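# Open the narrow cabinet's top drawer, others closed

## Task

Pull the top drawer of the narrow cabinet with three drawers fully open and leave it open; by the end every other drawer in the room must be completely closed, no cabinet may be shifted noticeably from its place, and the robot must not fall or finish leaning.

## Robot and tools

ROBOT. A Dexmate Vega: a three-wheeled mobile base, a Z-folding torso (thigh, shank, chest), a panning and tilting head with head_camera, and two seven-joint arms, each with a wrist camera (left_wrist_camera, right_wrist_camera) and a two-finger gripper. Seen from above in its start posture it measures 0.70 m long by 0.63 m wide, with the front edge 0.35 m ahead of the base origin. It starts in the stand torso posture. Nothing catches it if it tips; a fallen robot stays down.

FRAMES. All positions are metres. Base frame: origin on the floor at the turning point of the base, x forward, y left, z up. Hand points (left_hand, right_hand) and chest are printed in this frame. A hand point sits between the fingers, 0.033 m back from closed tips; fingers point along hand z, close along hand y, the camera side faces hand -x. Printed hand positions drift from the truth at long reach. base_odometry is relative to where the base began the scene and counts wheel rotation only, so slipping looks like travel. Headings are radians, positive counter-clockwise.

TOOL move. Every argument except cameras forms one action; with no action it just reports. An action holds base, joints, or both (plus optional speeds and min_time_s), or else target by itself. Parts start together and may finish at different times.
- base: exactly one key. translate_m: relative drive, metres, forward positive, -2 to 2. strafe_m: relative sideways drive, metres, left positive, -2 to 2 (heading may drift about 0.02 rad). rotate_rad: relative turn in place, radians, left positive, -3.2 to 3.2. Front wheels first steer toward a new direction (up to 1.1 s).
- joints: one dictionary keyed by joint name, each value an absolute angle in radians. Torso: torso_hip_rad 0 to 1.57, torso_knee_rad 0 to 3.141, torso_waist_rad -1.57 to 1.57 (chest forward lean = knee - hip - waist). Arm keys left_/right_ shoulder_pitch, shoulder_yaw, upper_arm_roll, elbow, forearm_roll, wrist_pitch, wrist_yaw, gripper. Signs mirror between arms: left shoulder pitch positive lowers the arm, right negative lowers it; left wrist pitch positive tips the hand down, right negative does. Elbow -3.041 to 0.214, 0 straight, negative bends up. Gripper 0 (closed) to 0.785, per-finger angle. Head: head_pan_rad (positive left), head_tilt_rad, head_camera_tilt_rad (positive looks down). Keep head_tilt_rad at or below 0 and head_camera_tilt_rad within -1.1 to 0.9 when panning, or the head can strike the chest.
- target: moves one hand to an absolute pose in the base frame. side "left"/"right"; x, y, z metres (-3 to 3); pitch_deg (90 fingers down, 0 level, -30 to 95); heading_deg (0 forward, counter-clockwise positive); optional roll_deg (default 0, jaw line level); heading and roll -360 to 360; optional line_only true demands a straight path or refusal. Checked against the robot only, not furniture; the robot must be stationary. Straight paths up to 45 cm, otherwise an arc that may swing the elbow wide. Results: reached (within 10 mm and 2 degrees), short with the error (resend for long moves), or refused with a reason.
- speeds: per-action caps: translate_m and strafe_m 0.04 to 0.3 m/s, rotate_rad 0.1 to 0.6 rad/s.
- min_time_s: 0.1 to 8 s, minimum duration of arm and head motions.
- cameras: list of head_camera, left_wrist_camera, right_wrist_camera or all; [] gives none.
Unknown keys make a call invalid; out-of-range values get it refused, and after a refusal the rest of that reply's move, wait and finished_scene calls are skipped.

Useful postures. Torso presets (hip, knee, waist): stand 0.469, 1.617, 1.048; stand_high 0.78, 1.57, 0.44; lean_20 0.52, 1.05, 0.18; lean_45 0.52, 1.05, -0.26; low_lean_45 0, 0, -0.79. Arm fold, in key order shoulder_pitch, shoulder_yaw, upper_arm_roll, elbow, forearm_roll, wrist_pitch, wrist_yaw: left 1, 0.5, -0.6, -2.5, 0, -0.9, 0; right -1, -0.5, 0.6, -2.5, 0, 0.9, 0. Fold arms before going to low_lean_45.

OTHER TOOLS. wait: seconds 0 to 10, plus cameras; the robot keeps its last commands. zoom_image: camera name and region [x0, y0, x1, y1] in pixels, at most 504 by 504; head images are 896x560, wrist images 672x420. finished_scene: scene = current scene number; ends the scene irreversibly, so the drawer states must already be correct and stable.

RESULT LINES. move reads done or the worst status. base_status, joint_status, left_hand_status, right_hand_status: done; off_target (resting away, possibly still pushing); contact_stop (an arm joint pushed near full torque about 0.6 s; the whole arm or torso group halts and forgets targets); contact_stop_at_<key> (stopped with a sibling joint); time_out; not_followed (a collision check withheld the command, with a cause line); unfinished. on_its_own lists uncommanded behaviour. turned_by_wheels and turned_by_imu give turn since the last report; an IMU turn over 0.03 rad after a straight or sideways drive suggests the base hit something. A time_out or a near-zero distance means blocked or unsteered wheels. base_tilt gives forward/right lean in degrees (about 2 degrees bias). Joint torques follow joint_positions order; motor temperatures appear per arm, with MOTOR HOT from 65 °C and a stop at 80 °C.

AVOID. The base does not stop at furniture; it shoves or stalls, and can move cabinets. Never let the arms collide or squeeze each other, including a gripper closing on the other hand. Keep contact torque below load limits (wrist and forearm joints 23.5 N m, elbow and upper arm roll 75.2, shoulders 141) or the arm freezes 10 s. After any stop, pull the arm clear before deciding the next step, since pressing heats motors. Do not slam drawers, yank hard, or leave the robot tilted; lean the chest forward only with care for balance.

Each tool is called after "Request:" as a command line: name --argument value for each argument, lists and objects as JSON in quotes; but a table of rows of numbers goes row by row, as --pt "numbers of a row", without its own name.

## Session

Request:
move

Scene clock: 0.00 s.
Joint torques (N m): no reading
Motor temperatures (°C): left_arm=[31 31 31 26 40 35 41] | right_arm=[30 27 33 31 36 36 33]
base_odometry: x=+0.000 y=+0.000 heading=+0.000
turned_by_wheels: +0.000
turned_by_imu: +0.000
base_tilt: forward=+0.1 right=+0.7
base_status: not commanded
joint_positions: torso_hip_rad=+0.469 torso_knee_rad=+1.617 torso_waist_rad=+1.048 left_shoulder_pitch_rad=+2.189 left_shoulder_yaw_rad=-0.007 left_upper_arm_roll_rad=+0.016 left_elbow_rad=-1.090 left_forearm_roll_rad=+0.013 left_wrist_pitch_rad=-0.515 left_wrist_yaw_rad=+0.020 left_gripper_rad=+0.005 right_shoulder_pitch_rad=-2.209 right_shoulder_yaw_rad=-0.016 right_upper_arm_roll_rad=+0.009 right_elbow_rad=-1.106 right_forearm_roll_rad=-0.010 right_wrist_pitch_rad=+0.494 right_wrist_yaw_rad=-0.018 right_gripper_rad=+0.005 head_pan_rad=+0.000 head_tilt_rad=+0.000 head_camera_tilt_rad=+0.000
joint_status: not commanded
chest: x=-0.0111 y=+0.0000 z=+1.4155 quat_wxyz=(+0.999, +0.000, +0.050, +0.000) (m; base frame)
left_hand: x=+0.2066 y=+0.2195 z=+0.6100 quat_wxyz=(+0.429, +0.002, +0.903, +0.000) pitch_deg=+39.1 heading_deg=-0.2 roll_deg=+0.1 back=up (m; base frame)
right_hand: x=+0.1929 y=-0.2468 z=+0.6050 quat_wxyz=(+0.418, -0.007, +0.908, -0.015) pitch_deg=+40.6 heading_deg=-1.6 roll_deg=-2.5 back=up (m; base frame)
pictures: head_camera, left_wrist_camera, right_wrist_camera

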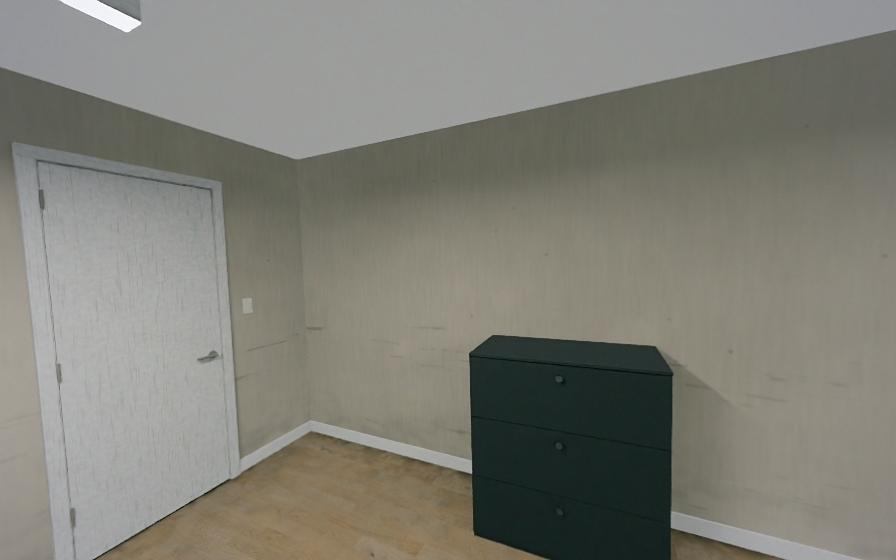

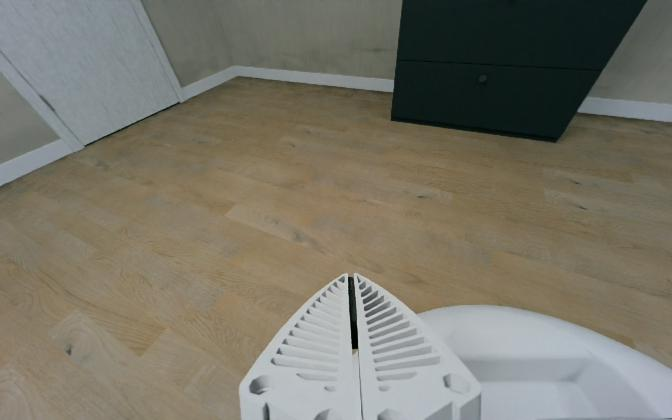

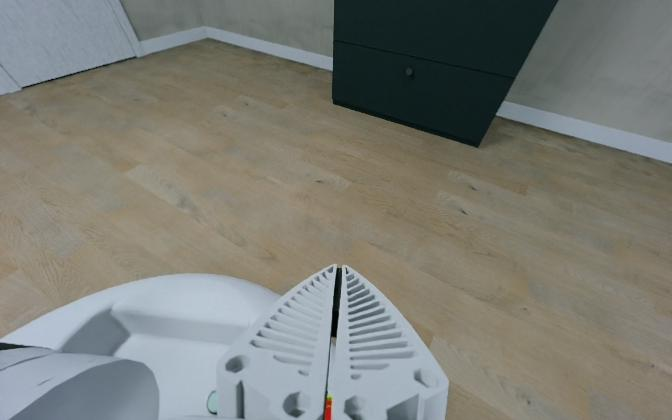

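Request:
move --joints '{"head_pan_rad":-1.5,"head_camera_tilt_rad":0.3}' --cameras '["head_camera"]'

Request:
move --joints '{"head_pan_rad":1.5}' --cameras '["head_camera"]'

Request:
move --joints '{"head_pan_rad":2.75}' --cameras '["head_camera"]'

Scene clock: 1.90 s.
Joint torques (N m): left_arm=[5.91 -1.53 -0.24 -2.46 -0.01 -1.88 -0.02] | right_arm=[-2.42 -2.1 0.24 -3.71 0.18 1.98 0.03]
Motor temperatures (°C): left_arm=[31 31 31 26 40 35 41] | right_arm=[30 27 33 31 36 36 33]
move: done
base_odometry: x=+0.000 y=+0.000 heading=+0.000
turned_by_wheels: +0.000
turned_by_imu: +0.000
base_tilt: forward=+0.1 right=+0.7
base_status: not commanded
joint_positions: torso_hip_rad=+0.469 torso_knee_rad=+1.617 torso_waist_rad=+1.048 left_shoulder_pitch_rad=+2.189 left_shoulder_yaw_rad=-0.007 left_upper_arm_roll_rad=+0.016 left_elbow_rad=-1.090 left_forearm_roll_rad=+0.013 left_wrist_pitch_rad=-0.515 left_wrist_yaw_rad=+0.020 left_gripper_rad=+0.005 right_shoulder_pitch_rad=-2.209 right_shoulder_yaw_rad=-0.016 right_upper_arm_roll_rad=+0.009 right_elbow_rad=-1.106 right_forearm_roll_rad=-0.010 right_wrist_pitch_rad=+0.494 right_wrist_yaw_rad=-0.018 right_gripper_rad=+0.005 head_pan_rad=-1.500 head_tilt_rad=+0.000 head_camera_tilt_rad=+0.300
joint_status: all done
chest: x=-0.0111 y=+0.0000 z=+1.4155 quat_wxyz=(+0.999, +0.000, +0.050, +0.000) (m; base frame)
left_hand: x=+0.2066 y=+0.2195 z=+0.6100 quat_wxyz=(+0.429, +0.002, +0.903, +0.000) pitch_deg=+39.1 heading_deg=-0.2 roll_deg=+0.1 back=up (m; base frame)
right_hand: x=+0.1929 y=-0.2468 z=+0.6050 quat_wxyz=(+0.418, -0.007, +0.908, -0.015) pitch_deg=+40.6 heading_deg=-1.6 roll_deg=-2.5 back=up (m; base frame)
pictures: head_camera

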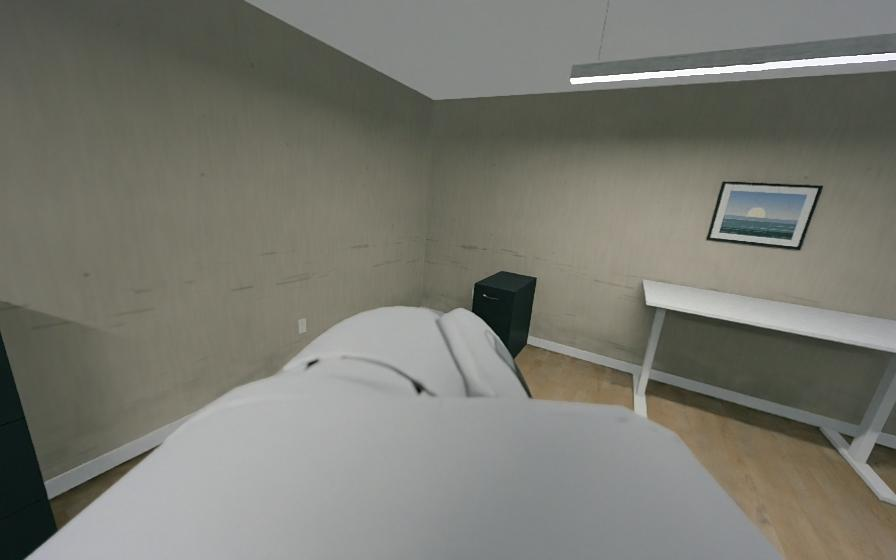

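Scene clock: 4.57 s.
Joint torques (N m): left_arm=[4.62 1.03 -1.69 -3.64 0.15 -2.45 -0.26] | right_arm=[-5.27 -2.03 0.66 -2.32 0.11 2.5 -0.19]
Motor temperatures (°C): left_arm=[31 31 31 26 40 35 41] | right_arm=[30 27 33 31 36 36 33]
move: done
base_odometry: x=+0.000 y=+0.000 heading=+0.000
turned_by_wheels: +0.000
turned_by_imu: +0.000
base_tilt: forward=+0.1 right=+0.8
base_status: not commanded
joint_positions: torso_hip_rad=+0.469 torso_knee_rad=+1.617 torso_waist_rad=+1.048 left_shoulder_pitch_rad=+2.189 left_shoulder_yaw_rad=-0.007 left_upper_arm_roll_rad=+0.016 left_elbow_rad=-1.090 left_forearm_roll_rad=+0.013 left_wrist_pitch_rad=-0.515 left_wrist_yaw_rad=+0.020 left_gripper_rad=+0.005 right_shoulder_pitch_rad=-2.209 right_shoulder_yaw_rad=-0.016 right_upper_arm_roll_rad=+0.009 right_elbow_rad=-1.106 right_forearm_roll_rad=-0.010 right_wrist_pitch_rad=+0.494 right_wrist_yaw_rad=-0.018 right_gripper_rad=+0.005 head_pan_rad=+1.500 head_tilt_rad=+0.000 head_camera_tilt_rad=+0.300
joint_status: all done
chest: x=-0.0111 y=+0.0000 z=+1.4155 quat_wxyz=(+0.999, +0.000, +0.050, +0.000) (m; base frame)
left_hand: x=+0.2066 y=+0.2195 z=+0.6100 quat_wxyz=(+0.429, +0.002, +0.903, +0.000) pitch_deg=+39.1 heading_deg=-0.2 roll_deg=+0.1 back=up (m; base frame)
right_hand: x=+0.1929 y=-0.2468 z=+0.6050 quat_wxyz=(+0.418, -0.007, +0.908, -0.015) pitch_deg=+40.6 heading_deg=-1.6 roll_deg=-2.5 back=up (m; base frame)
pictures: head_camera

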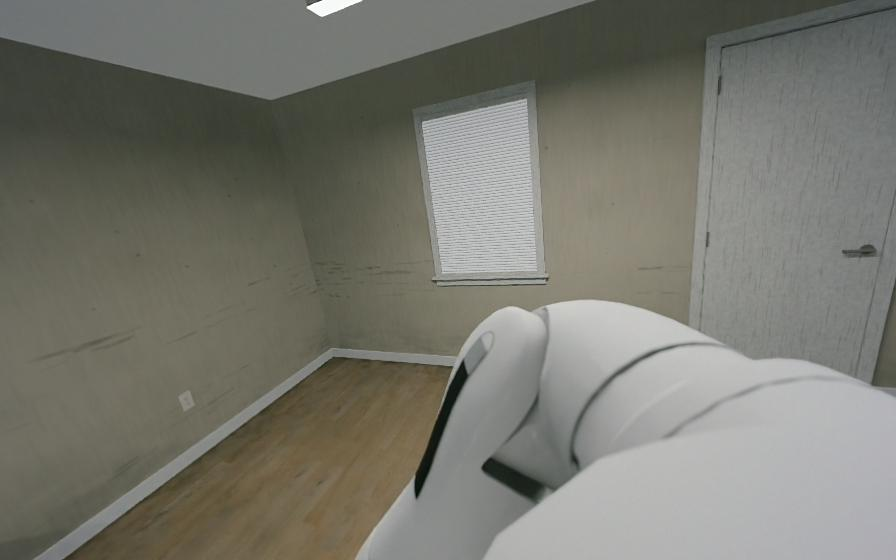

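Scene clock: 6.07 s.
Joint torques (N m): left_arm=[3.73 0.1 -0.9 -2.95 -0.03 -2.25 -0.13] | right_arm=[-3.7 -1.72 0.31 -2.47 0.14 2.39 -0.02]
Motor temperatures (°C): left_arm=[31 31 31 26 40 35 41] | right_arm=[30 27 33 31 36 36 33]
move: done
base_odometry: x=+0.000 y=+0.000 heading=+0.000
turned_by_wheels: +0.000
turned_by_imu: +0.000
base_tilt: forward=+0.0 right=+0.8
base_status: not commanded
joint_positions: torso_hip_rad=+0.469 torso_knee_rad=+1.617 torso_waist_rad=+1.048 left_shoulder_pitch_rad=+2.189 left_shoulder_yaw_rad=-0.007 left_upper_arm_roll_rad=+0.016 left_elbow_rad=-1.090 left_forearm_roll_rad=+0.013 left_wrist_pitch_rad=-0.515 left_wrist_yaw_rad=+0.020 left_gripper_rad=+0.005 right_shoulder_pitch_rad=-2.209 right_shoulder_yaw_rad=-0.016 right_upper_arm_roll_rad=+0.009 right_elbow_rad=-1.106 right_forearm_roll_rad=-0.010 right_wrist_pitch_rad=+0.494 right_wrist_yaw_rad=-0.018 right_gripper_rad=+0.005 head_pan_rad=+2.750 head_tilt_rad=+0.000 head_camera_tilt_rad=+0.300
joint_status: all done
chest: x=-0.0111 y=+0.0000 z=+1.4155 quat_wxyz=(+0.999, +0.000, +0.050, +0.000) (m; base frame)
left_hand: x=+0.2066 y=+0.2195 z=+0.6100 quat_wxyz=(+0.429, +0.002, +0.903, +0.000) pitch_deg=+39.1 heading_deg=-0.2 roll_deg=+0.1 back=up (m; base frame)
right_hand: x=+0.1929 y=-0.2468 z=+0.6050 quat_wxyz=(+0.418, -0.007, +0.908, -0.015) pitch_deg=+40.6 heading_deg=-1.6 roll_deg=-2.5 back=up (m; base frame)
pictures: head_camera

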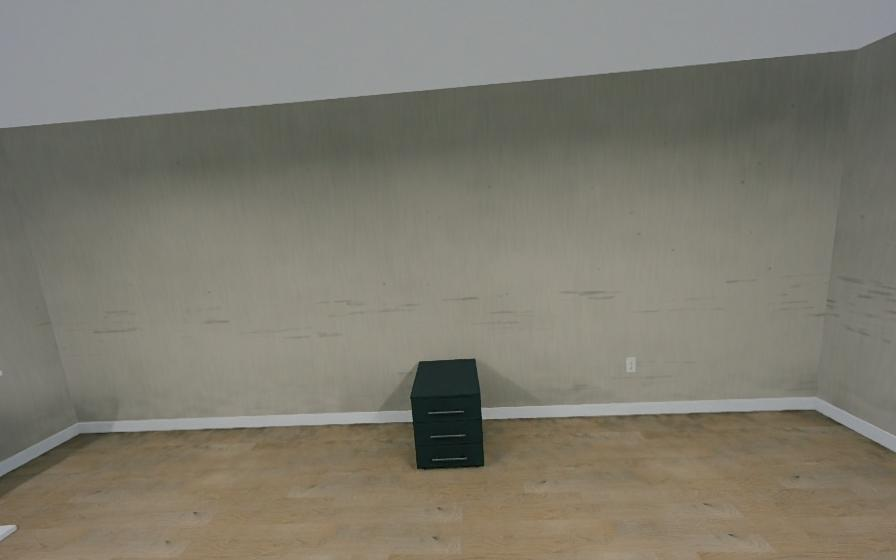

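Request:
move --base '{"rotate_rad":2.75}' --joints '{"head_pan_rad":0,"head_camera_tilt_rad":0.4}' --cameras '["head_camera"]'

Request:
zoom_image --camera "head_camera" --region '[360, 260, 560, 420]'

Scene clock: 12.53 s.
Joint torques (N m): left_arm=[6.12 0.33 -1.16 -2.96 0.23 -2.45 0.01] | right_arm=[-4.63 -1.14 1.06 -2.28 0.04 2.87 -0.25]
Motor temperatures (°C): left_arm=[31 31 31 26 40 35 41] | right_arm=[30 27 33 31 36 36 33]
move: done
base_odometry: x=+0.003 y=+0.000 heading=+2.758
turned_by_wheels: +2.758
turned_by_imu: +2.744
base_tilt: forward=-0.1 right=+0.7
base_status: done
joint_positions: torso_hip_rad=+0.469 torso_knee_rad=+1.617 torso_waist_rad=+1.048 left_shoulder_pitch_rad=+2.189 left_shoulder_yaw_rad=-0.007 left_upper_arm_roll_rad=+0.016 left_elbow_rad=-1.090 left_forearm_roll_rad=+0.013 left_wrist_pitch_rad=-0.515 left_wrist_yaw_rad=+0.020 left_gripper_rad=+0.005 right_shoulder_pitch_rad=-2.209 right_shoulder_yaw_rad=-0.016 right_upper_arm_roll_rad=+0.009 right_elbow_rad=-1.106 right_forearm_roll_rad=-0.010 right_wrist_pitch_rad=+0.494 right_wrist_yaw_rad=-0.018 right_gripper_rad=+0.005 head_pan_rad=+0.000 head_tilt_rad=+0.000 head_camera_tilt_rad=+0.400
joint_status: all done
chest: x=-0.0111 y=+0.0000 z=+1.4155 quat_wxyz=(+0.999, +0.000, +0.050, +0.000) (m; base frame)
left_hand: x=+0.2066 y=+0.2195 z=+0.6100 quat_wxyz=(+0.429, +0.002, +0.903, +0.000) pitch_deg=+39.1 heading_deg=-0.2 roll_deg=+0.1 back=up (m; base frame)
right_hand: x=+0.1929 y=-0.2468 z=+0.6050 quat_wxyz=(+0.418, -0.007, +0.908, -0.015) pitch_deg=+40.6 heading_deg=-1.6 roll_deg=-2.5 back=up (m; base frame)
pictures: head_camera

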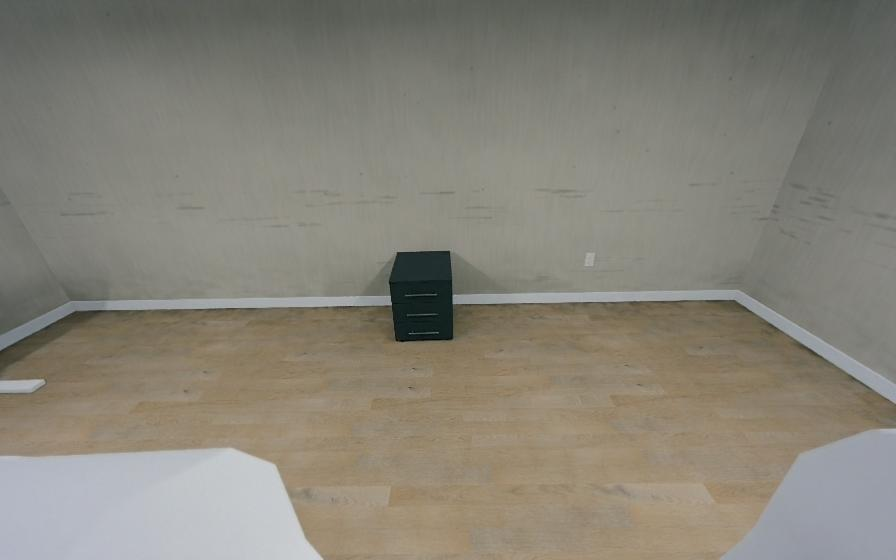

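Scaled by 2.520 from the camera's 896x560 image, which has a finer 960x600 frame.

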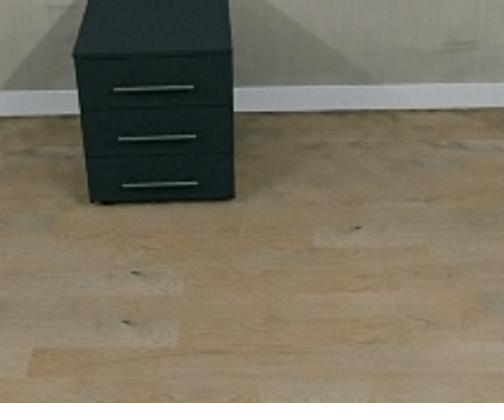

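Request:
move --base '{"rotate_rad":0.03}' --joints '{"torso_hip_rad":0.1,"torso_knee_rad":0.9,"torso_waist_rad":0.7,"head_camera_tilt_rad":0.6}' --cameras '[]'

Request:
move --base '{"translate_m":1.0}' --cameras '["head_camera"]'

Request:
move --target '{"side":"left","x":0.5,"y":0.17,"z":0.5,"pitch_deg":15,"heading_deg":0,"roll_deg":90}'

Scene clock: 17.17 s.
Joint torques (N m): left_arm=[5.56 -0.7 -1.25 -1.99 0.26 -2.04 -0.07] | right_arm=[-5.38 -1.46 0.73 -2.68 0.08 2.27 -0.17]
Motor temperatures (°C): left_arm=[31 31 31 26 40 35 41] | right_arm=[30 27 33 31 36 36 33]
move: done
base_odometry: x=+0.003 y=+0.000 heading=+2.788
turned_by_wheels: +0.030
turned_by_imu: +0.030
base_tilt: forward=+0.0 right=+0.8
base_status: done
joint_positions: torso_hip_rad=+0.100 torso_knee_rad=+0.900 torso_waist_rad=+0.700 left_shoulder_pitch_rad=+2.189 left_shoulder_yaw_rad=-0.007 left_upper_arm_roll_rad=+0.016 left_elbow_rad=-1.090 left_forearm_roll_rad=+0.013 left_wrist_pitch_rad=-0.515 left_wrist_yaw_rad=+0.020 left_gripper_rad=+0.005 right_shoulder_pitch_rad=-2.209 right_shoulder_yaw_rad=-0.016 right_upper_arm_roll_rad=+0.009 right_elbow_rad=-1.106 right_forearm_roll_rad=-0.010 right_wrist_pitch_rad=+0.494 right_wrist_yaw_rad=-0.018 right_gripper_rad=+0.005 head_pan_rad=+0.000 head_tilt_rad=+0.000 head_camera_tilt_rad=+0.600
joint_status: all done
chest: x=-0.0772 y=+0.0000 z=+1.2332 quat_wxyz=(+0.999, +0.000, +0.050, +0.000) (m; base frame)
left_hand: x=+0.1407 y=+0.2195 z=+0.4277 quat_wxyz=(+0.430, +0.002, +0.903, +0.000) pitch_deg=+39.1 heading_deg=-0.2 roll_deg=+0.1 back=up (m; base frame)
right_hand: x=+0.1270 y=-0.2468 z=+0.4227 quat_wxyz=(+0.418, -0.007, +0.908, -0.015) pitch_deg=+40.6 heading_deg=-1.6 roll_deg=-2.5 back=up (m; base frame)
pictures: none
No camera images: "cameras" was empty.

Scene clock: 22.23 s.
Joint torques (N m): left_arm=[5.43 0.13 -1.02 -3.19 0.25 -1.77 0.06] | right_arm=[-4.66 -1.08 0.4 -2.56 0.17 2.02 -0.31]
Motor temperatures (°C): left_arm=[31 31 31 26 40 35 41] | right_arm=[30 27 33 31 36 36 33]
move: done
base_odometry: x=-0.935 y=+0.344 heading=+2.789
turned_by_wheels: +0.001
turned_by_imu: +0.000
base_tilt: forward=+0.0 right=+0.7
base_status: done
joint_positions: torso_hip_rad=+0.100 torso_knee_rad=+0.900 torso_waist_rad=+0.700 left_shoulder_pitch_rad=+2.189 left_shoulder_yaw_rad=-0.007 left_upper_arm_roll_rad=+0.016 left_elbow_rad=-1.090 left_forearm_roll_rad=+0.013 left_wrist_pitch_rad=-0.515 left_wrist_yaw_rad=+0.020 left_gripper_rad=+0.005 right_shoulder_pitch_rad=-2.209 right_shoulder_yaw_rad=-0.016 right_upper_arm_roll_rad=+0.009 right_elbow_rad=-1.106 right_forearm_roll_rad=-0.010 right_wrist_pitch_rad=+0.494 right_wrist_yaw_rad=-0.018 right_gripper_rad=+0.005 head_pan_rad=+0.000 head_tilt_rad=+0.000 head_camera_tilt_rad=+0.600
joint_status: not commanded
chest: x=-0.0771 y=+0.0000 z=+1.2332 quat_wxyz=(+0.999, +0.000, +0.050, +0.000) (m; base frame)
left_hand: x=+0.1407 y=+0.2195 z=+0.4277 quat_wxyz=(+0.429, +0.002, +0.903, +0.000) pitch_deg=+39.1 heading_deg=-0.2 roll_deg=+0.1 back=up (m; base frame)
right_hand: x=+0.1270 y=-0.2468 z=+0.4227 quat_wxyz=(+0.418, -0.007, +0.908, -0.015) pitch_deg=+40.6 heading_deg=-1.6 roll_deg=-2.5 back=up (m; base frame)
pictures: head_camera

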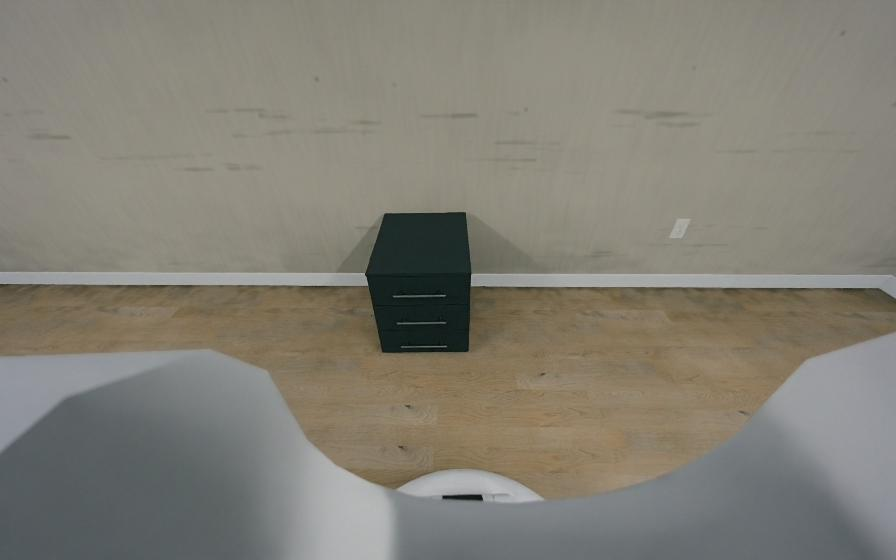

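Scene clock: 22.53 s.
Joint torques (N m): left_arm=[5.17 -0.79 -0.86 -2.81 0.14 -2.3 -0.36] | right_arm=[-4.74 -0.22 0.55 -2.12 0.12 2.88 -0.09]
Motor temperatures (°C): left_arm=[31 31 31 26 40 35 41] | right_arm=[30 27 33 31 36 36 33]
move: refused
base_odometry: x=-0.935 y=+0.344 heading=+2.789
turned_by_wheels: +0.000
turned_by_imu: +0.000
base_tilt: forward=+0.1 right=+0.7
base_status: not commanded
joint_positions: torso_hip_rad=+0.100 torso_knee_rad=+0.900 torso_waist_rad=+0.700 left_shoulder_pitch_rad=+2.189 left_shoulder_yaw_rad=-0.007 left_upper_arm_roll_rad=+0.016 left_elbow_rad=-1.090 left_forearm_roll_rad=+0.013 left_wrist_pitch_rad=-0.515 left_wrist_yaw_rad=+0.020 left_gripper_rad=+0.005 right_shoulder_pitch_rad=-2.209 right_shoulder_yaw_rad=-0.016 right_upper_arm_roll_rad=+0.009 right_elbow_rad=-1.106 right_forearm_roll_rad=-0.010 right_wrist_pitch_rad=+0.494 right_wrist_yaw_rad=-0.018 right_gripper_rad=+0.005 head_pan_rad=+0.000 head_tilt_rad=+0.000 head_camera_tilt_rad=+0.600
joint_status: not commanded
chest: x=-0.0771 y=+0.0000 z=+1.2332 quat_wxyz=(+0.999, +0.000, +0.050, +0.000) (m; base frame)
left_hand: x=+0.1407 y=+0.2195 z=+0.4277 quat_wxyz=(+0.429, +0.002, +0.903, +0.000) pitch_deg=+39.1 heading_deg=-0.2 roll_deg=+0.1 back=up (m; base frame)
left_hand_status: refused: the arm stands too near the robot already: the left finger into the base, as the model's coarse spheres have them (needs 2.0 cm clear). Nothing moved. Move it clear with "joints".
right_hand: x=+0.1270 y=-0.2468 z=+0.4227 quat_wxyz=(+0.418, -0.007, +0.908, -0.015) pitch_deg=+40.6 heading_deg=-1.6 roll_deg=-2.5 back=up (m; base frame)
pictures: head_camera, left_wrist_camera, right_wrist_camera

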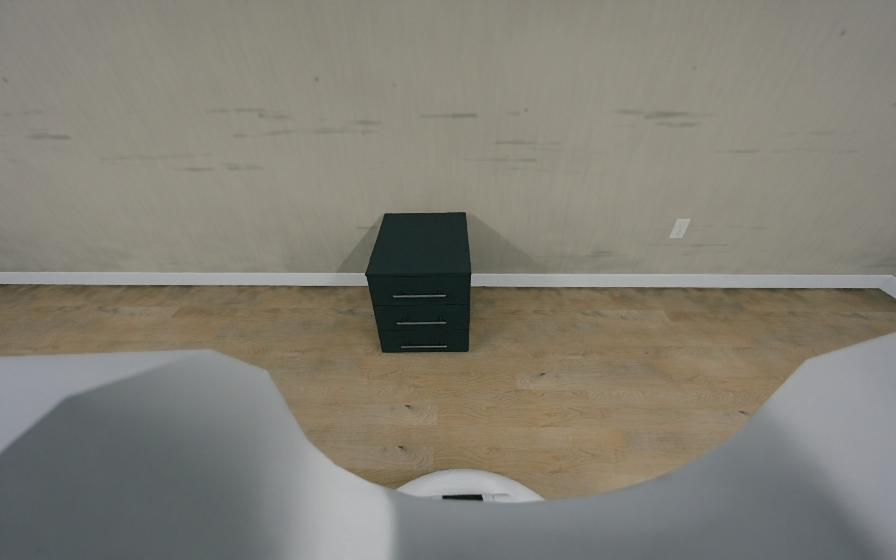

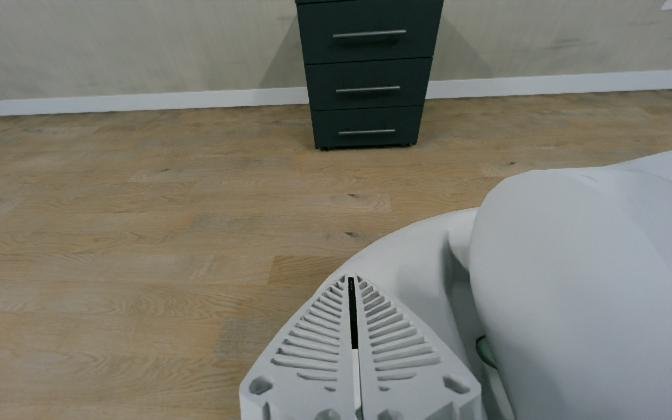

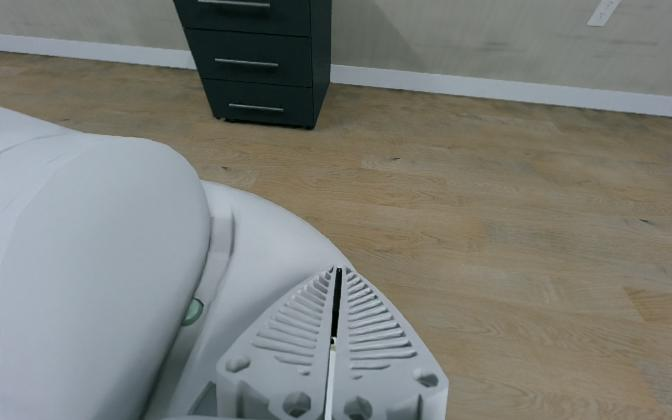

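Request:
move --joints '{"left_shoulder_pitch_rad":1.9,"left_gripper_rad":0.5}' --cameras '[]'

Request:
move --target '{"side":"left","x":0.5,"y":0.17,"z":0.52,"pitch_deg":15,"heading_deg":0,"roll_deg":90}'

Scene clock: 25.30 s.
Joint torques (N m): left_arm=[-8.39 1.11 -0.66 -4.17 0.08 -2.51 0.09] | right_arm=[-4.37 -1.47 0.12 -2.16 0.35 2.6 -0.2]
Motor temperatures (°C): left_arm=[31 31 31 26 40 35 41] | right_arm=[30 27 33 31 36 37 33]
move: done
base_odometry: x=-0.935 y=+0.344 heading=+2.789
turned_by_wheels: +0.000
turned_by_imu: +0.000
base_tilt: forward=+0.0 right=+0.8
base_status: not commanded
joint_positions: torso_hip_rad=+0.100 torso_knee_rad=+0.900 torso_waist_rad=+0.700 left_shoulder_pitch_rad=+1.904 left_shoulder_yaw_rad=-0.007 left_upper_arm_roll_rad=+0.016 left_elbow_rad=-1.090 left_forearm_roll_rad=+0.013 left_wrist_pitch_rad=-0.515 left_wrist_yaw_rad=+0.020 left_gripper_rad=+0.500 right_shoulder_pitch_rad=-2.209 right_shoulder_yaw_rad=-0.016 right_upper_arm_roll_rad=+0.009 right_elbow_rad=-1.106 right_forearm_roll_rad=-0.010 right_wrist_pitch_rad=+0.494 right_wrist_yaw_rad=-0.018 right_gripper_rad=+0.005 head_pan_rad=+0.000 head_tilt_rad=+0.000 head_camera_tilt_rad=+0.600
joint_status: all done
chest: x=-0.0771 y=+0.0000 z=+1.2332 quat_wxyz=(+0.999, +0.000, +0.050, +0.000) (m; base frame)
left_hand: x=+0.3583 y=+0.2195 z=+0.5214 quat_wxyz=(+0.553, +0.002, +0.833, +0.000) pitch_deg=+22.8 heading_deg=-0.2 roll_deg=+0.2 back=up (m; base frame)
right_hand: x=+0.1270 y=-0.2468 z=+0.4227 quat_wxyz=(+0.418, -0.007, +0.908, -0.015) pitch_deg=+40.6 heading_deg=-1.6 roll_deg=-2.5 back=up (m; base frame)
pictures: none
No camera images: "cameras" was empty.

Scene clock: 25.60 s.
Joint torques (N m): left_arm=[-8.85 0.58 -0.23 -4.14 -0.06 -2.75 -0.09] | right_arm=[-4.46 -1.56 0.26 -2.09 0.12 2.03 -0.24]
Motor temperatures (°C): left_arm=[31 31 31 26 40 35 41] | right_arm=[30 27 33 31 36 37 33]
move: refused
base_odometry: x=-0.935 y=+0.344 heading=+2.789
turned_by_wheels: +0.000
turned_by_imu: +0.000
base_tilt: forward=+0.1 right=+0.8
base_status: not commanded
joint_positions: torso_hip_rad=+0.100 torso_knee_rad=+0.900 torso_waist_rad=+0.700 left_shoulder_pitch_rad=+1.902 left_shoulder_yaw_rad=-0.007 left_upper_arm_roll_rad=+0.016 left_elbow_rad=-1.090 left_forearm_roll_rad=+0.013 left_wrist_pitch_rad=-0.515 left_wrist_yaw_rad=+0.020 left_gripper_rad=+0.500 right_shoulder_pitch_rad=-2.209 right_shoulder_yaw_rad=-0.016 right_upper_arm_roll_rad=+0.009 right_elbow_rad=-1.106 right_forearm_roll_rad=-0.010 right_wrist_pitch_rad=+0.494 right_wrist_yaw_rad=-0.018 right_gripper_rad=+0.005 head_pan_rad=+0.000 head_tilt_rad=+0.000 head_camera_tilt_rad=+0.600
joint_status: not commanded
chest: x=-0.0771 y=+0.0000 z=+1.2332 quat_wxyz=(+0.999, +0.000, +0.050, +0.000) (m; base frame)
left_hand: x=+0.3597 y=+0.2195 z=+0.5223 quat_wxyz=(+0.554, +0.002, +0.832, +0.000) pitch_deg=+22.7 heading_deg=-0.2 roll_deg=+0.2 back=up (m; base frame)
left_hand_status: refused: the arm stands too near the robot already: the left forearm within 1.3 cm of the chest (limit 2.0). Nothing moved. Move it clear with "joints".
right_hand: x=+0.1270 y=-0.2468 z=+0.4227 quat_wxyz=(+0.418, -0.007, +0.908, -0.015) pitch_deg=+40.6 heading_deg=-1.6 roll_deg=-2.5 back=up (m; base frame)
pictures: head_camera, left_wrist_camera, right_wrist_camera

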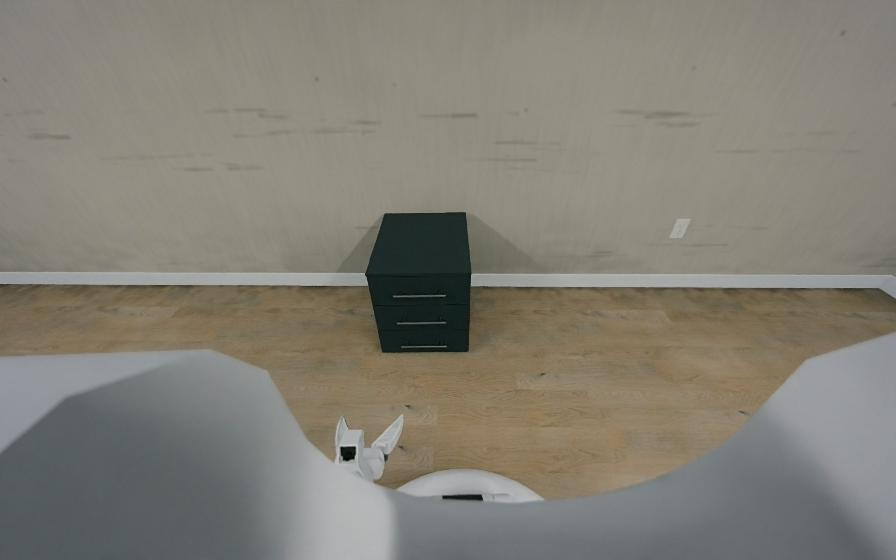

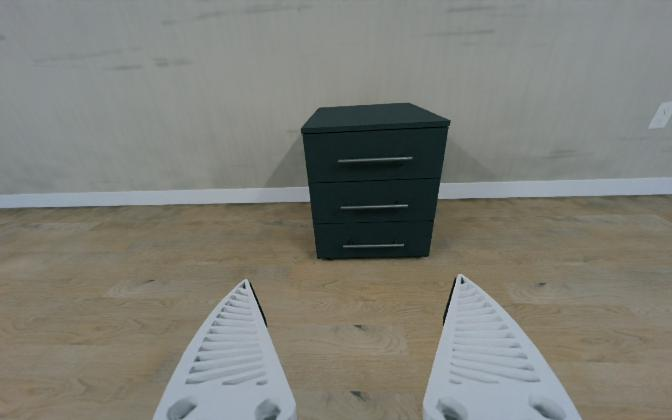

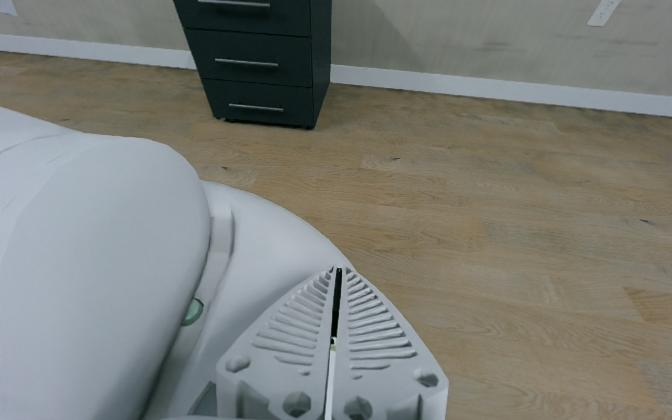

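Request:
move --joints '{"left_shoulder_yaw_rad":0.25,"left_shoulder_pitch_rad":1.75}' --cameras '[]'

Request:
move --target '{"side":"left","x":0.52,"y":0.12,"z":0.5,"pitch_deg":15,"heading_deg":0,"roll_deg":90}'

Scene clock: 28.27 s.
Joint torques (N m): left_arm=[-13.52 7.74 -3.74 -5.46 -0.31 -3.37 0.09] | right_arm=[-4.19 -0.78 0.16 -2.2 0.21 2.58 -0.06]
Motor temperatures (°C): left_arm=[31 31 31 26 40 35 41] | right_arm=[30 27 33 31 36 37 33]
move: done
base_odometry: x=-0.935 y=+0.344 heading=+2.789
turned_by_wheels: +0.000
turned_by_imu: +0.000
base_tilt: forward=+0.0 right=+0.7
base_status: not commanded
joint_positions: torso_hip_rad=+0.100 torso_knee_rad=+0.900 torso_waist_rad=+0.700 left_shoulder_pitch_rad=+1.753 left_shoulder_yaw_rad=+0.246 left_upper_arm_roll_rad=+0.016 left_elbow_rad=-1.090 left_forearm_roll_rad=+0.013 left_wrist_pitch_rad=-0.515 left_wrist_yaw_rad=+0.020 left_gripper_rad=+0.500 right_shoulder_pitch_rad=-2.209 right_shoulder_yaw_rad=-0.016 right_upper_arm_roll_rad=+0.009 right_elbow_rad=-1.106 right_forearm_roll_rad=-0.010 right_wrist_pitch_rad=+0.494 right_wrist_yaw_rad=-0.018 right_gripper_rad=+0.005 head_pan_rad=+0.000 head_tilt_rad=+0.000 head_camera_tilt_rad=+0.600
joint_status: all done
chest: x=-0.0771 y=+0.0000 z=+1.2332 quat_wxyz=(+0.999, +0.000, +0.050, +0.000) (m; base frame)
left_hand: x=+0.4638 y=+0.3257 z=+0.6058 quat_wxyz=(+0.610, +0.104, +0.782, +0.074) pitch_deg=+14.2 heading_deg=-0.7 roll_deg=+14.5 back=up (m; base frame)
right_hand: x=+0.1270 y=-0.2468 z=+0.4227 quat_wxyz=(+0.418, -0.007, +0.908, -0.015) pitch_deg=+40.6 heading_deg=-1.6 roll_deg=-2.5 back=up (m; base frame)
pictures: none
No camera images: "cameras" was empty.

Scene clock: 28.57 s.
Joint torques (N m): left_arm=[-13.05 6.67 -3.03 -5.34 -0.28 -1.83 0.25] | right_arm=[-4.93 -1.34 1.22 -1.73 0.18 2.5 -0.07]
Motor temperatures (°C): left_arm=[31 31 31 26 40 35 41] | right_arm=[30 27 33 31 36 37 33]
move: refused
base_odometry: x=-0.935 y=+0.344 heading=+2.789
turned_by_wheels: +0.000
turned_by_imu: +0.000
base_tilt: forward=+0.0 right=+0.7
base_status: not commanded
joint_positions: torso_hip_rad=+0.100 torso_knee_rad=+0.900 torso_waist_rad=+0.700 left_shoulder_pitch_rad=+1.751 left_shoulder_yaw_rad=+0.248 left_upper_arm_roll_rad=+0.016 left_elbow_rad=-1.090 left_forearm_roll_rad=+0.013 left_wrist_pitch_rad=-0.515 left_wrist_yaw_rad=+0.020 left_gripper_rad=+0.500 right_shoulder_pitch_rad=-2.209 right_shoulder_yaw_rad=-0.016 right_upper_arm_roll_rad=+0.009 right_elbow_rad=-1.106 right_forearm_roll_rad=-0.010 right_wrist_pitch_rad=+0.494 right_wrist_yaw_rad=-0.018 right_gripper_rad=+0.005 head_pan_rad=+0.000 head_tilt_rad=+0.000 head_camera_tilt_rad=+0.600
joint_status: not commanded
chest: x=-0.0771 y=+0.0000 z=+1.2332 quat_wxyz=(+0.999, +0.000, +0.050, +0.000) (m; base frame)
left_hand: x=+0.4646 y=+0.3265 z=+0.6066 quat_wxyz=(+0.610, +0.105, +0.782, +0.075) pitch_deg=+14.2 heading_deg=-0.7 roll_deg=+14.7 back=up (m; base frame)
left_hand_status: refused: no posture of the arm gets there (out of reach): the closest leaves the hand 4.1 cm and 1 deg from the pose. Nothing moved.
right_hand: x=+0.1270 y=-0.2468 z=+0.4227 quat_wxyz=(+0.418, -0.007, +0.908, -0.015) pitch_deg=+40.6 heading_deg=-1.6 roll_deg=-2.5 back=up (m; base frame)
pictures: head_camera, left_wrist_camera, right_wrist_camera

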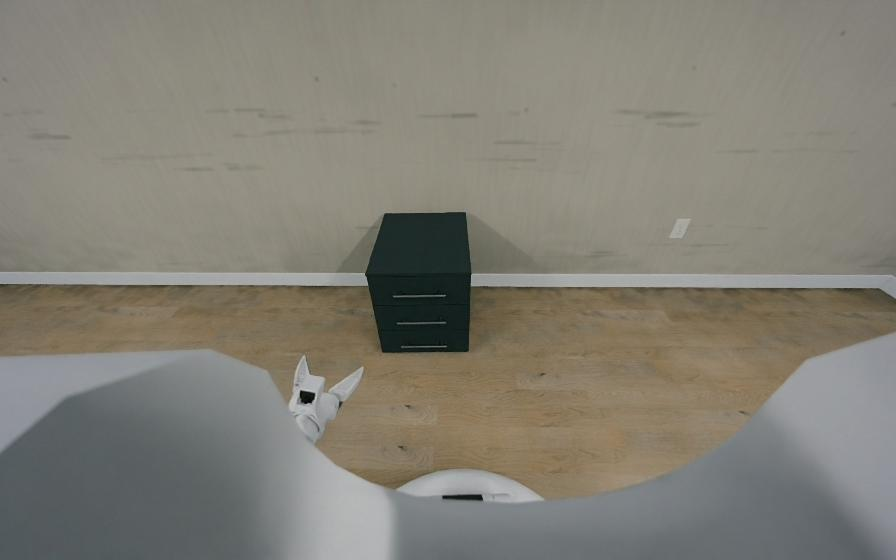

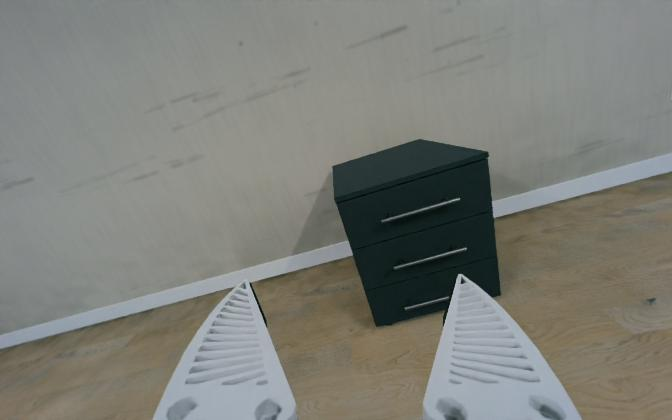

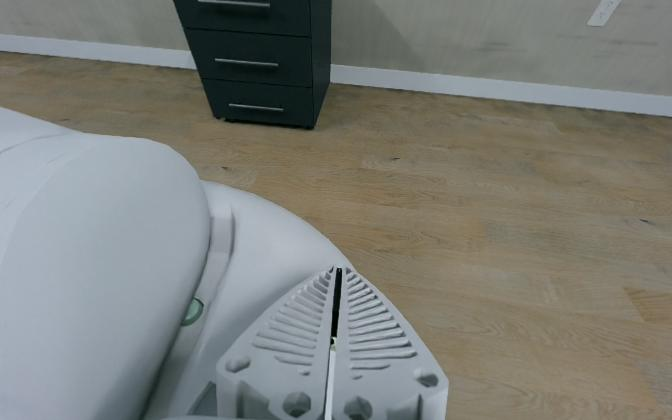

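Request:
move --joints '{"torso_waist_rad":0.3,"head_camera_tilt_rad":0.25}' --cameras '[]'

Request:
move --target '{"side":"left","x":0.6,"y":0.12,"z":0.5,"pitch_deg":15,"heading_deg":0,"roll_deg":90}'

Scene clock: 31.50 s.
Joint torques (N m): left_arm=[-2.84 6.23 -3.57 -2.61 -0.06 -1.91 -0.01] | right_arm=[-16.18 -0.45 0.22 8.1 -0.6 -5.62 2.55]
Motor temperatures (°C): left_arm=[31 31 31 26 40 35 41] | right_arm=[30 27 33 31 36 37 33]
move: done
base_odometry: x=-0.935 y=+0.344 heading=+2.789
turned_by_wheels: +0.000
turned_by_imu: +0.000
base_tilt: forward=+0.0 right=+0.7
base_status: not commanded
joint_positions: torso_hip_rad=+0.100 torso_knee_rad=+0.900 torso_waist_rad=+0.300 left_shoulder_pitch_rad=+1.750 left_shoulder_yaw_rad=+0.250 left_upper_arm_roll_rad=+0.016 left_elbow_rad=-1.090 left_forearm_roll_rad=+0.013 left_wrist_pitch_rad=-0.515 left_wrist_yaw_rad=+0.020 left_gripper_rad=+0.500 right_shoulder_pitch_rad=-2.209 right_shoulder_yaw_rad=-0.016 right_upper_arm_roll_rad=+0.009 right_elbow_rad=-1.107 right_forearm_roll_rad=-0.009 right_wrist_pitch_rad=+0.496 right_wrist_yaw_rad=-0.018 right_gripper_rad=+0.005 head_pan_rad=+0.000 head_tilt_rad=+0.000 head_camera_tilt_rad=+0.250
joint_status: all done
chest: x=+0.0988 y=+0.0000 z=+1.2034 quat_wxyz=(+0.969, +0.000, +0.247, +0.000) (m; base frame)
left_hand: x=+0.3548 y=+0.3272 z=+0.4157 quat_wxyz=(+0.443, +0.119, +0.887, +0.053) pitch_deg=+37.0 heading_deg=-0.8 roll_deg=+14.4 back=up (m; base frame)
right_hand: x=-0.0276 y=-0.2470 z=+0.3778 quat_wxyz=(+0.230, -0.009, +0.973, -0.014) pitch_deg=+63.3 heading_deg=-2.9 roll_deg=-4.0 back=up (m; base frame)
pictures: none
No camera images: "cameras" was empty.

Scene clock: 37.07 s.
Joint torques (N m): left_arm=[-15.25 -5.24 2.63 -3.83 1.13 0.43 1.53] | right_arm=[-15.02 -0.49 0.4 6.98 -0.57 -5.64 2.74]
Motor temperatures (°C): left_arm=[31 31 31 26 40 35 41] | right_arm=[30 27 33 31 36 37 33]
move: done
base_odometry: x=-0.935 y=+0.344 heading=+2.789
turned_by_wheels: +0.000
turned_by_imu: +0.000
base_tilt: forward=+0.1 right=+0.8
base_status: not commanded
joint_positions: torso_hip_rad=+0.100 torso_knee_rad=+0.900 torso_waist_rad=+0.300 left_shoulder_pitch_rad=+1.170 left_shoulder_yaw_rad=-0.004 left_upper_arm_roll_rad=+0.526 left_elbow_rad=-0.740 left_forearm_roll_rad=+1.164 left_wrist_pitch_rad=+0.347 left_wrist_yaw_rad=+0.738 left_gripper_rad=+0.500 right_shoulder_pitch_rad=-2.209 right_shoulder_yaw_rad=-0.016 right_upper_arm_roll_rad=+0.009 right_elbow_rad=-1.107 right_forearm_roll_rad=-0.009 right_wrist_pitch_rad=+0.496 right_wrist_yaw_rad=-0.018 right_gripper_rad=+0.005 head_pan_rad=+0.000 head_tilt_rad=+0.000 head_camera_tilt_rad=+0.250
joint_status: not commanded
chest: x=+0.0988 y=+0.0000 z=+1.2034 quat_wxyz=(+0.969, +0.000, +0.247, +0.000) (m; base frame)
left_hand: x=+0.5990 y=+0.1209 z=+0.4992 quat_wxyz=(+0.430, +0.560, +0.563, +0.429) pitch_deg=+15.1 heading_deg=+0.1 roll_deg=+89.8 (m; base frame)
left_hand_status: reached (straight line, planned for 4.3 s): 2 mm and 0.3 deg off.
right_hand: x=-0.0276 y=-0.2470 z=+0.3778 quat_wxyz=(+0.230, -0.009, +0.973, -0.014) pitch_deg=+63.3 heading_deg=-2.9 roll_deg=-4.0 back=up (m; base frame)
pictures: head_camera, left_wrist_camera, right_wrist_camera

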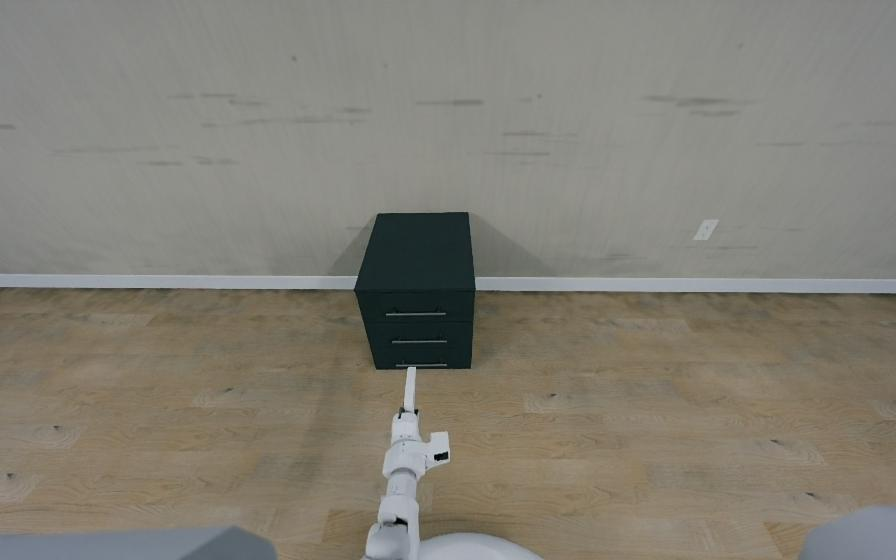

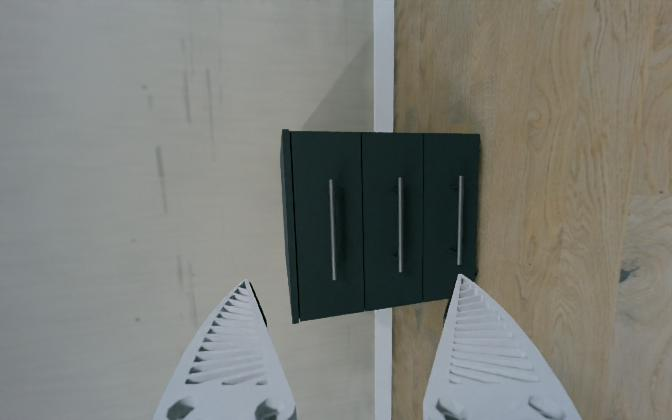

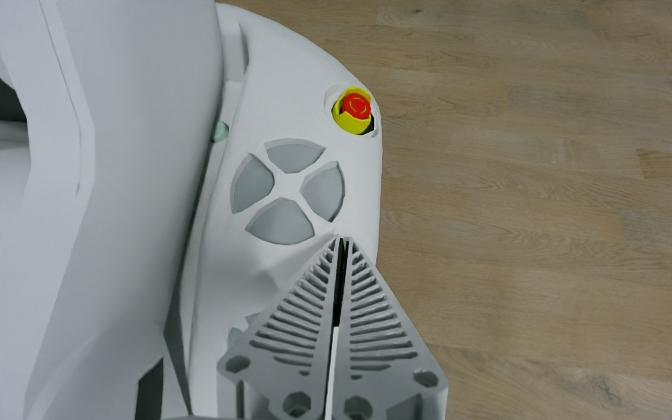

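Request:
move --target '{"side":"left","x":0.6,"y":0.13,"z":0.42,"pitch_deg":10,"heading_deg":0,"roll_deg":90}' --cameras '[]'

Request:
move --base '{"translate_m":0.2}' --cameras '["head_camera","left_wrist_camera"]'

Request:
zoom_image --camera "head_camera" --region '[330, 280, 510, 460]'

Scene clock: 38.33 s.
Joint torques (N m): left_arm=[-13.48 -7.5 1.9 -4.13 1.13 -0.14 1.39] | right_arm=[-15.67 -1.21 0.37 7.82 -0.85 -5.92 2.51]
Motor temperatures (°C): left_arm=[31 31 31 26 40 35 41] | right_arm=[30 27 33 31 36 37 33]
move: refused
base_odometry: x=-0.935 y=+0.344 heading=+2.789
turned_by_wheels: +0.000
turned_by_imu: +0.000
base_tilt: forward=+0.0 right=+0.7
base_status: not commanded
joint_positions: torso_hip_rad=+0.100 torso_knee_rad=+0.900 torso_waist_rad=+0.300 left_shoulder_pitch_rad=+1.168 left_shoulder_yaw_rad=-0.005 left_upper_arm_roll_rad=+0.528 left_elbow_rad=-0.737 left_forearm_roll_rad=+1.166 left_wrist_pitch_rad=+0.349 left_wrist_yaw_rad=+0.739 left_gripper_rad=+0.500 right_shoulder_pitch_rad=-2.209 right_shoulder_yaw_rad=-0.016 right_upper_arm_roll_rad=+0.009 right_elbow_rad=-1.107 right_forearm_roll_rad=-0.009 right_wrist_pitch_rad=+0.496 right_wrist_yaw_rad=-0.018 right_gripper_rad=+0.005 head_pan_rad=+0.000 head_tilt_rad=+0.000 head_camera_tilt_rad=+0.250
joint_status: not commanded
chest: x=+0.0988 y=+0.0000 z=+1.2034 quat_wxyz=(+0.969, +0.000, +0.247, +0.000) (m; base frame)
left_hand: x=+0.5998 y=+0.1203 z=+0.4997 quat_wxyz=(+0.430, +0.561, +0.561, +0.430) pitch_deg=+15.0 heading_deg=+0.0 roll_deg=+90.0 (m; base frame)
left_hand_status: refused: no posture of the arm gets there (out of reach): the closest leaves the hand 6.4 cm and 4 deg from the pose. Nothing moved.
right_hand: x=-0.0276 y=-0.2470 z=+0.3778 quat_wxyz=(+0.230, -0.009, +0.973, -0.014) pitch_deg=+63.3 heading_deg=-2.9 roll_deg=-4.0 back=up (m; base frame)
pictures: none
No camera images: "cameras" was empty.

not run: a stop came earlier in this reply.

Scaled by 2.800 from the camera's 896x560 image, which has a finer 960x600 frame.

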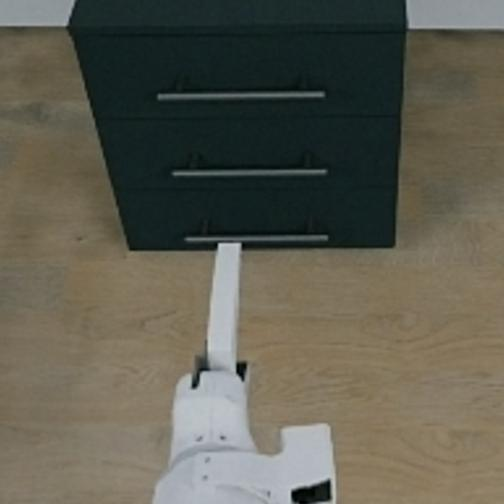

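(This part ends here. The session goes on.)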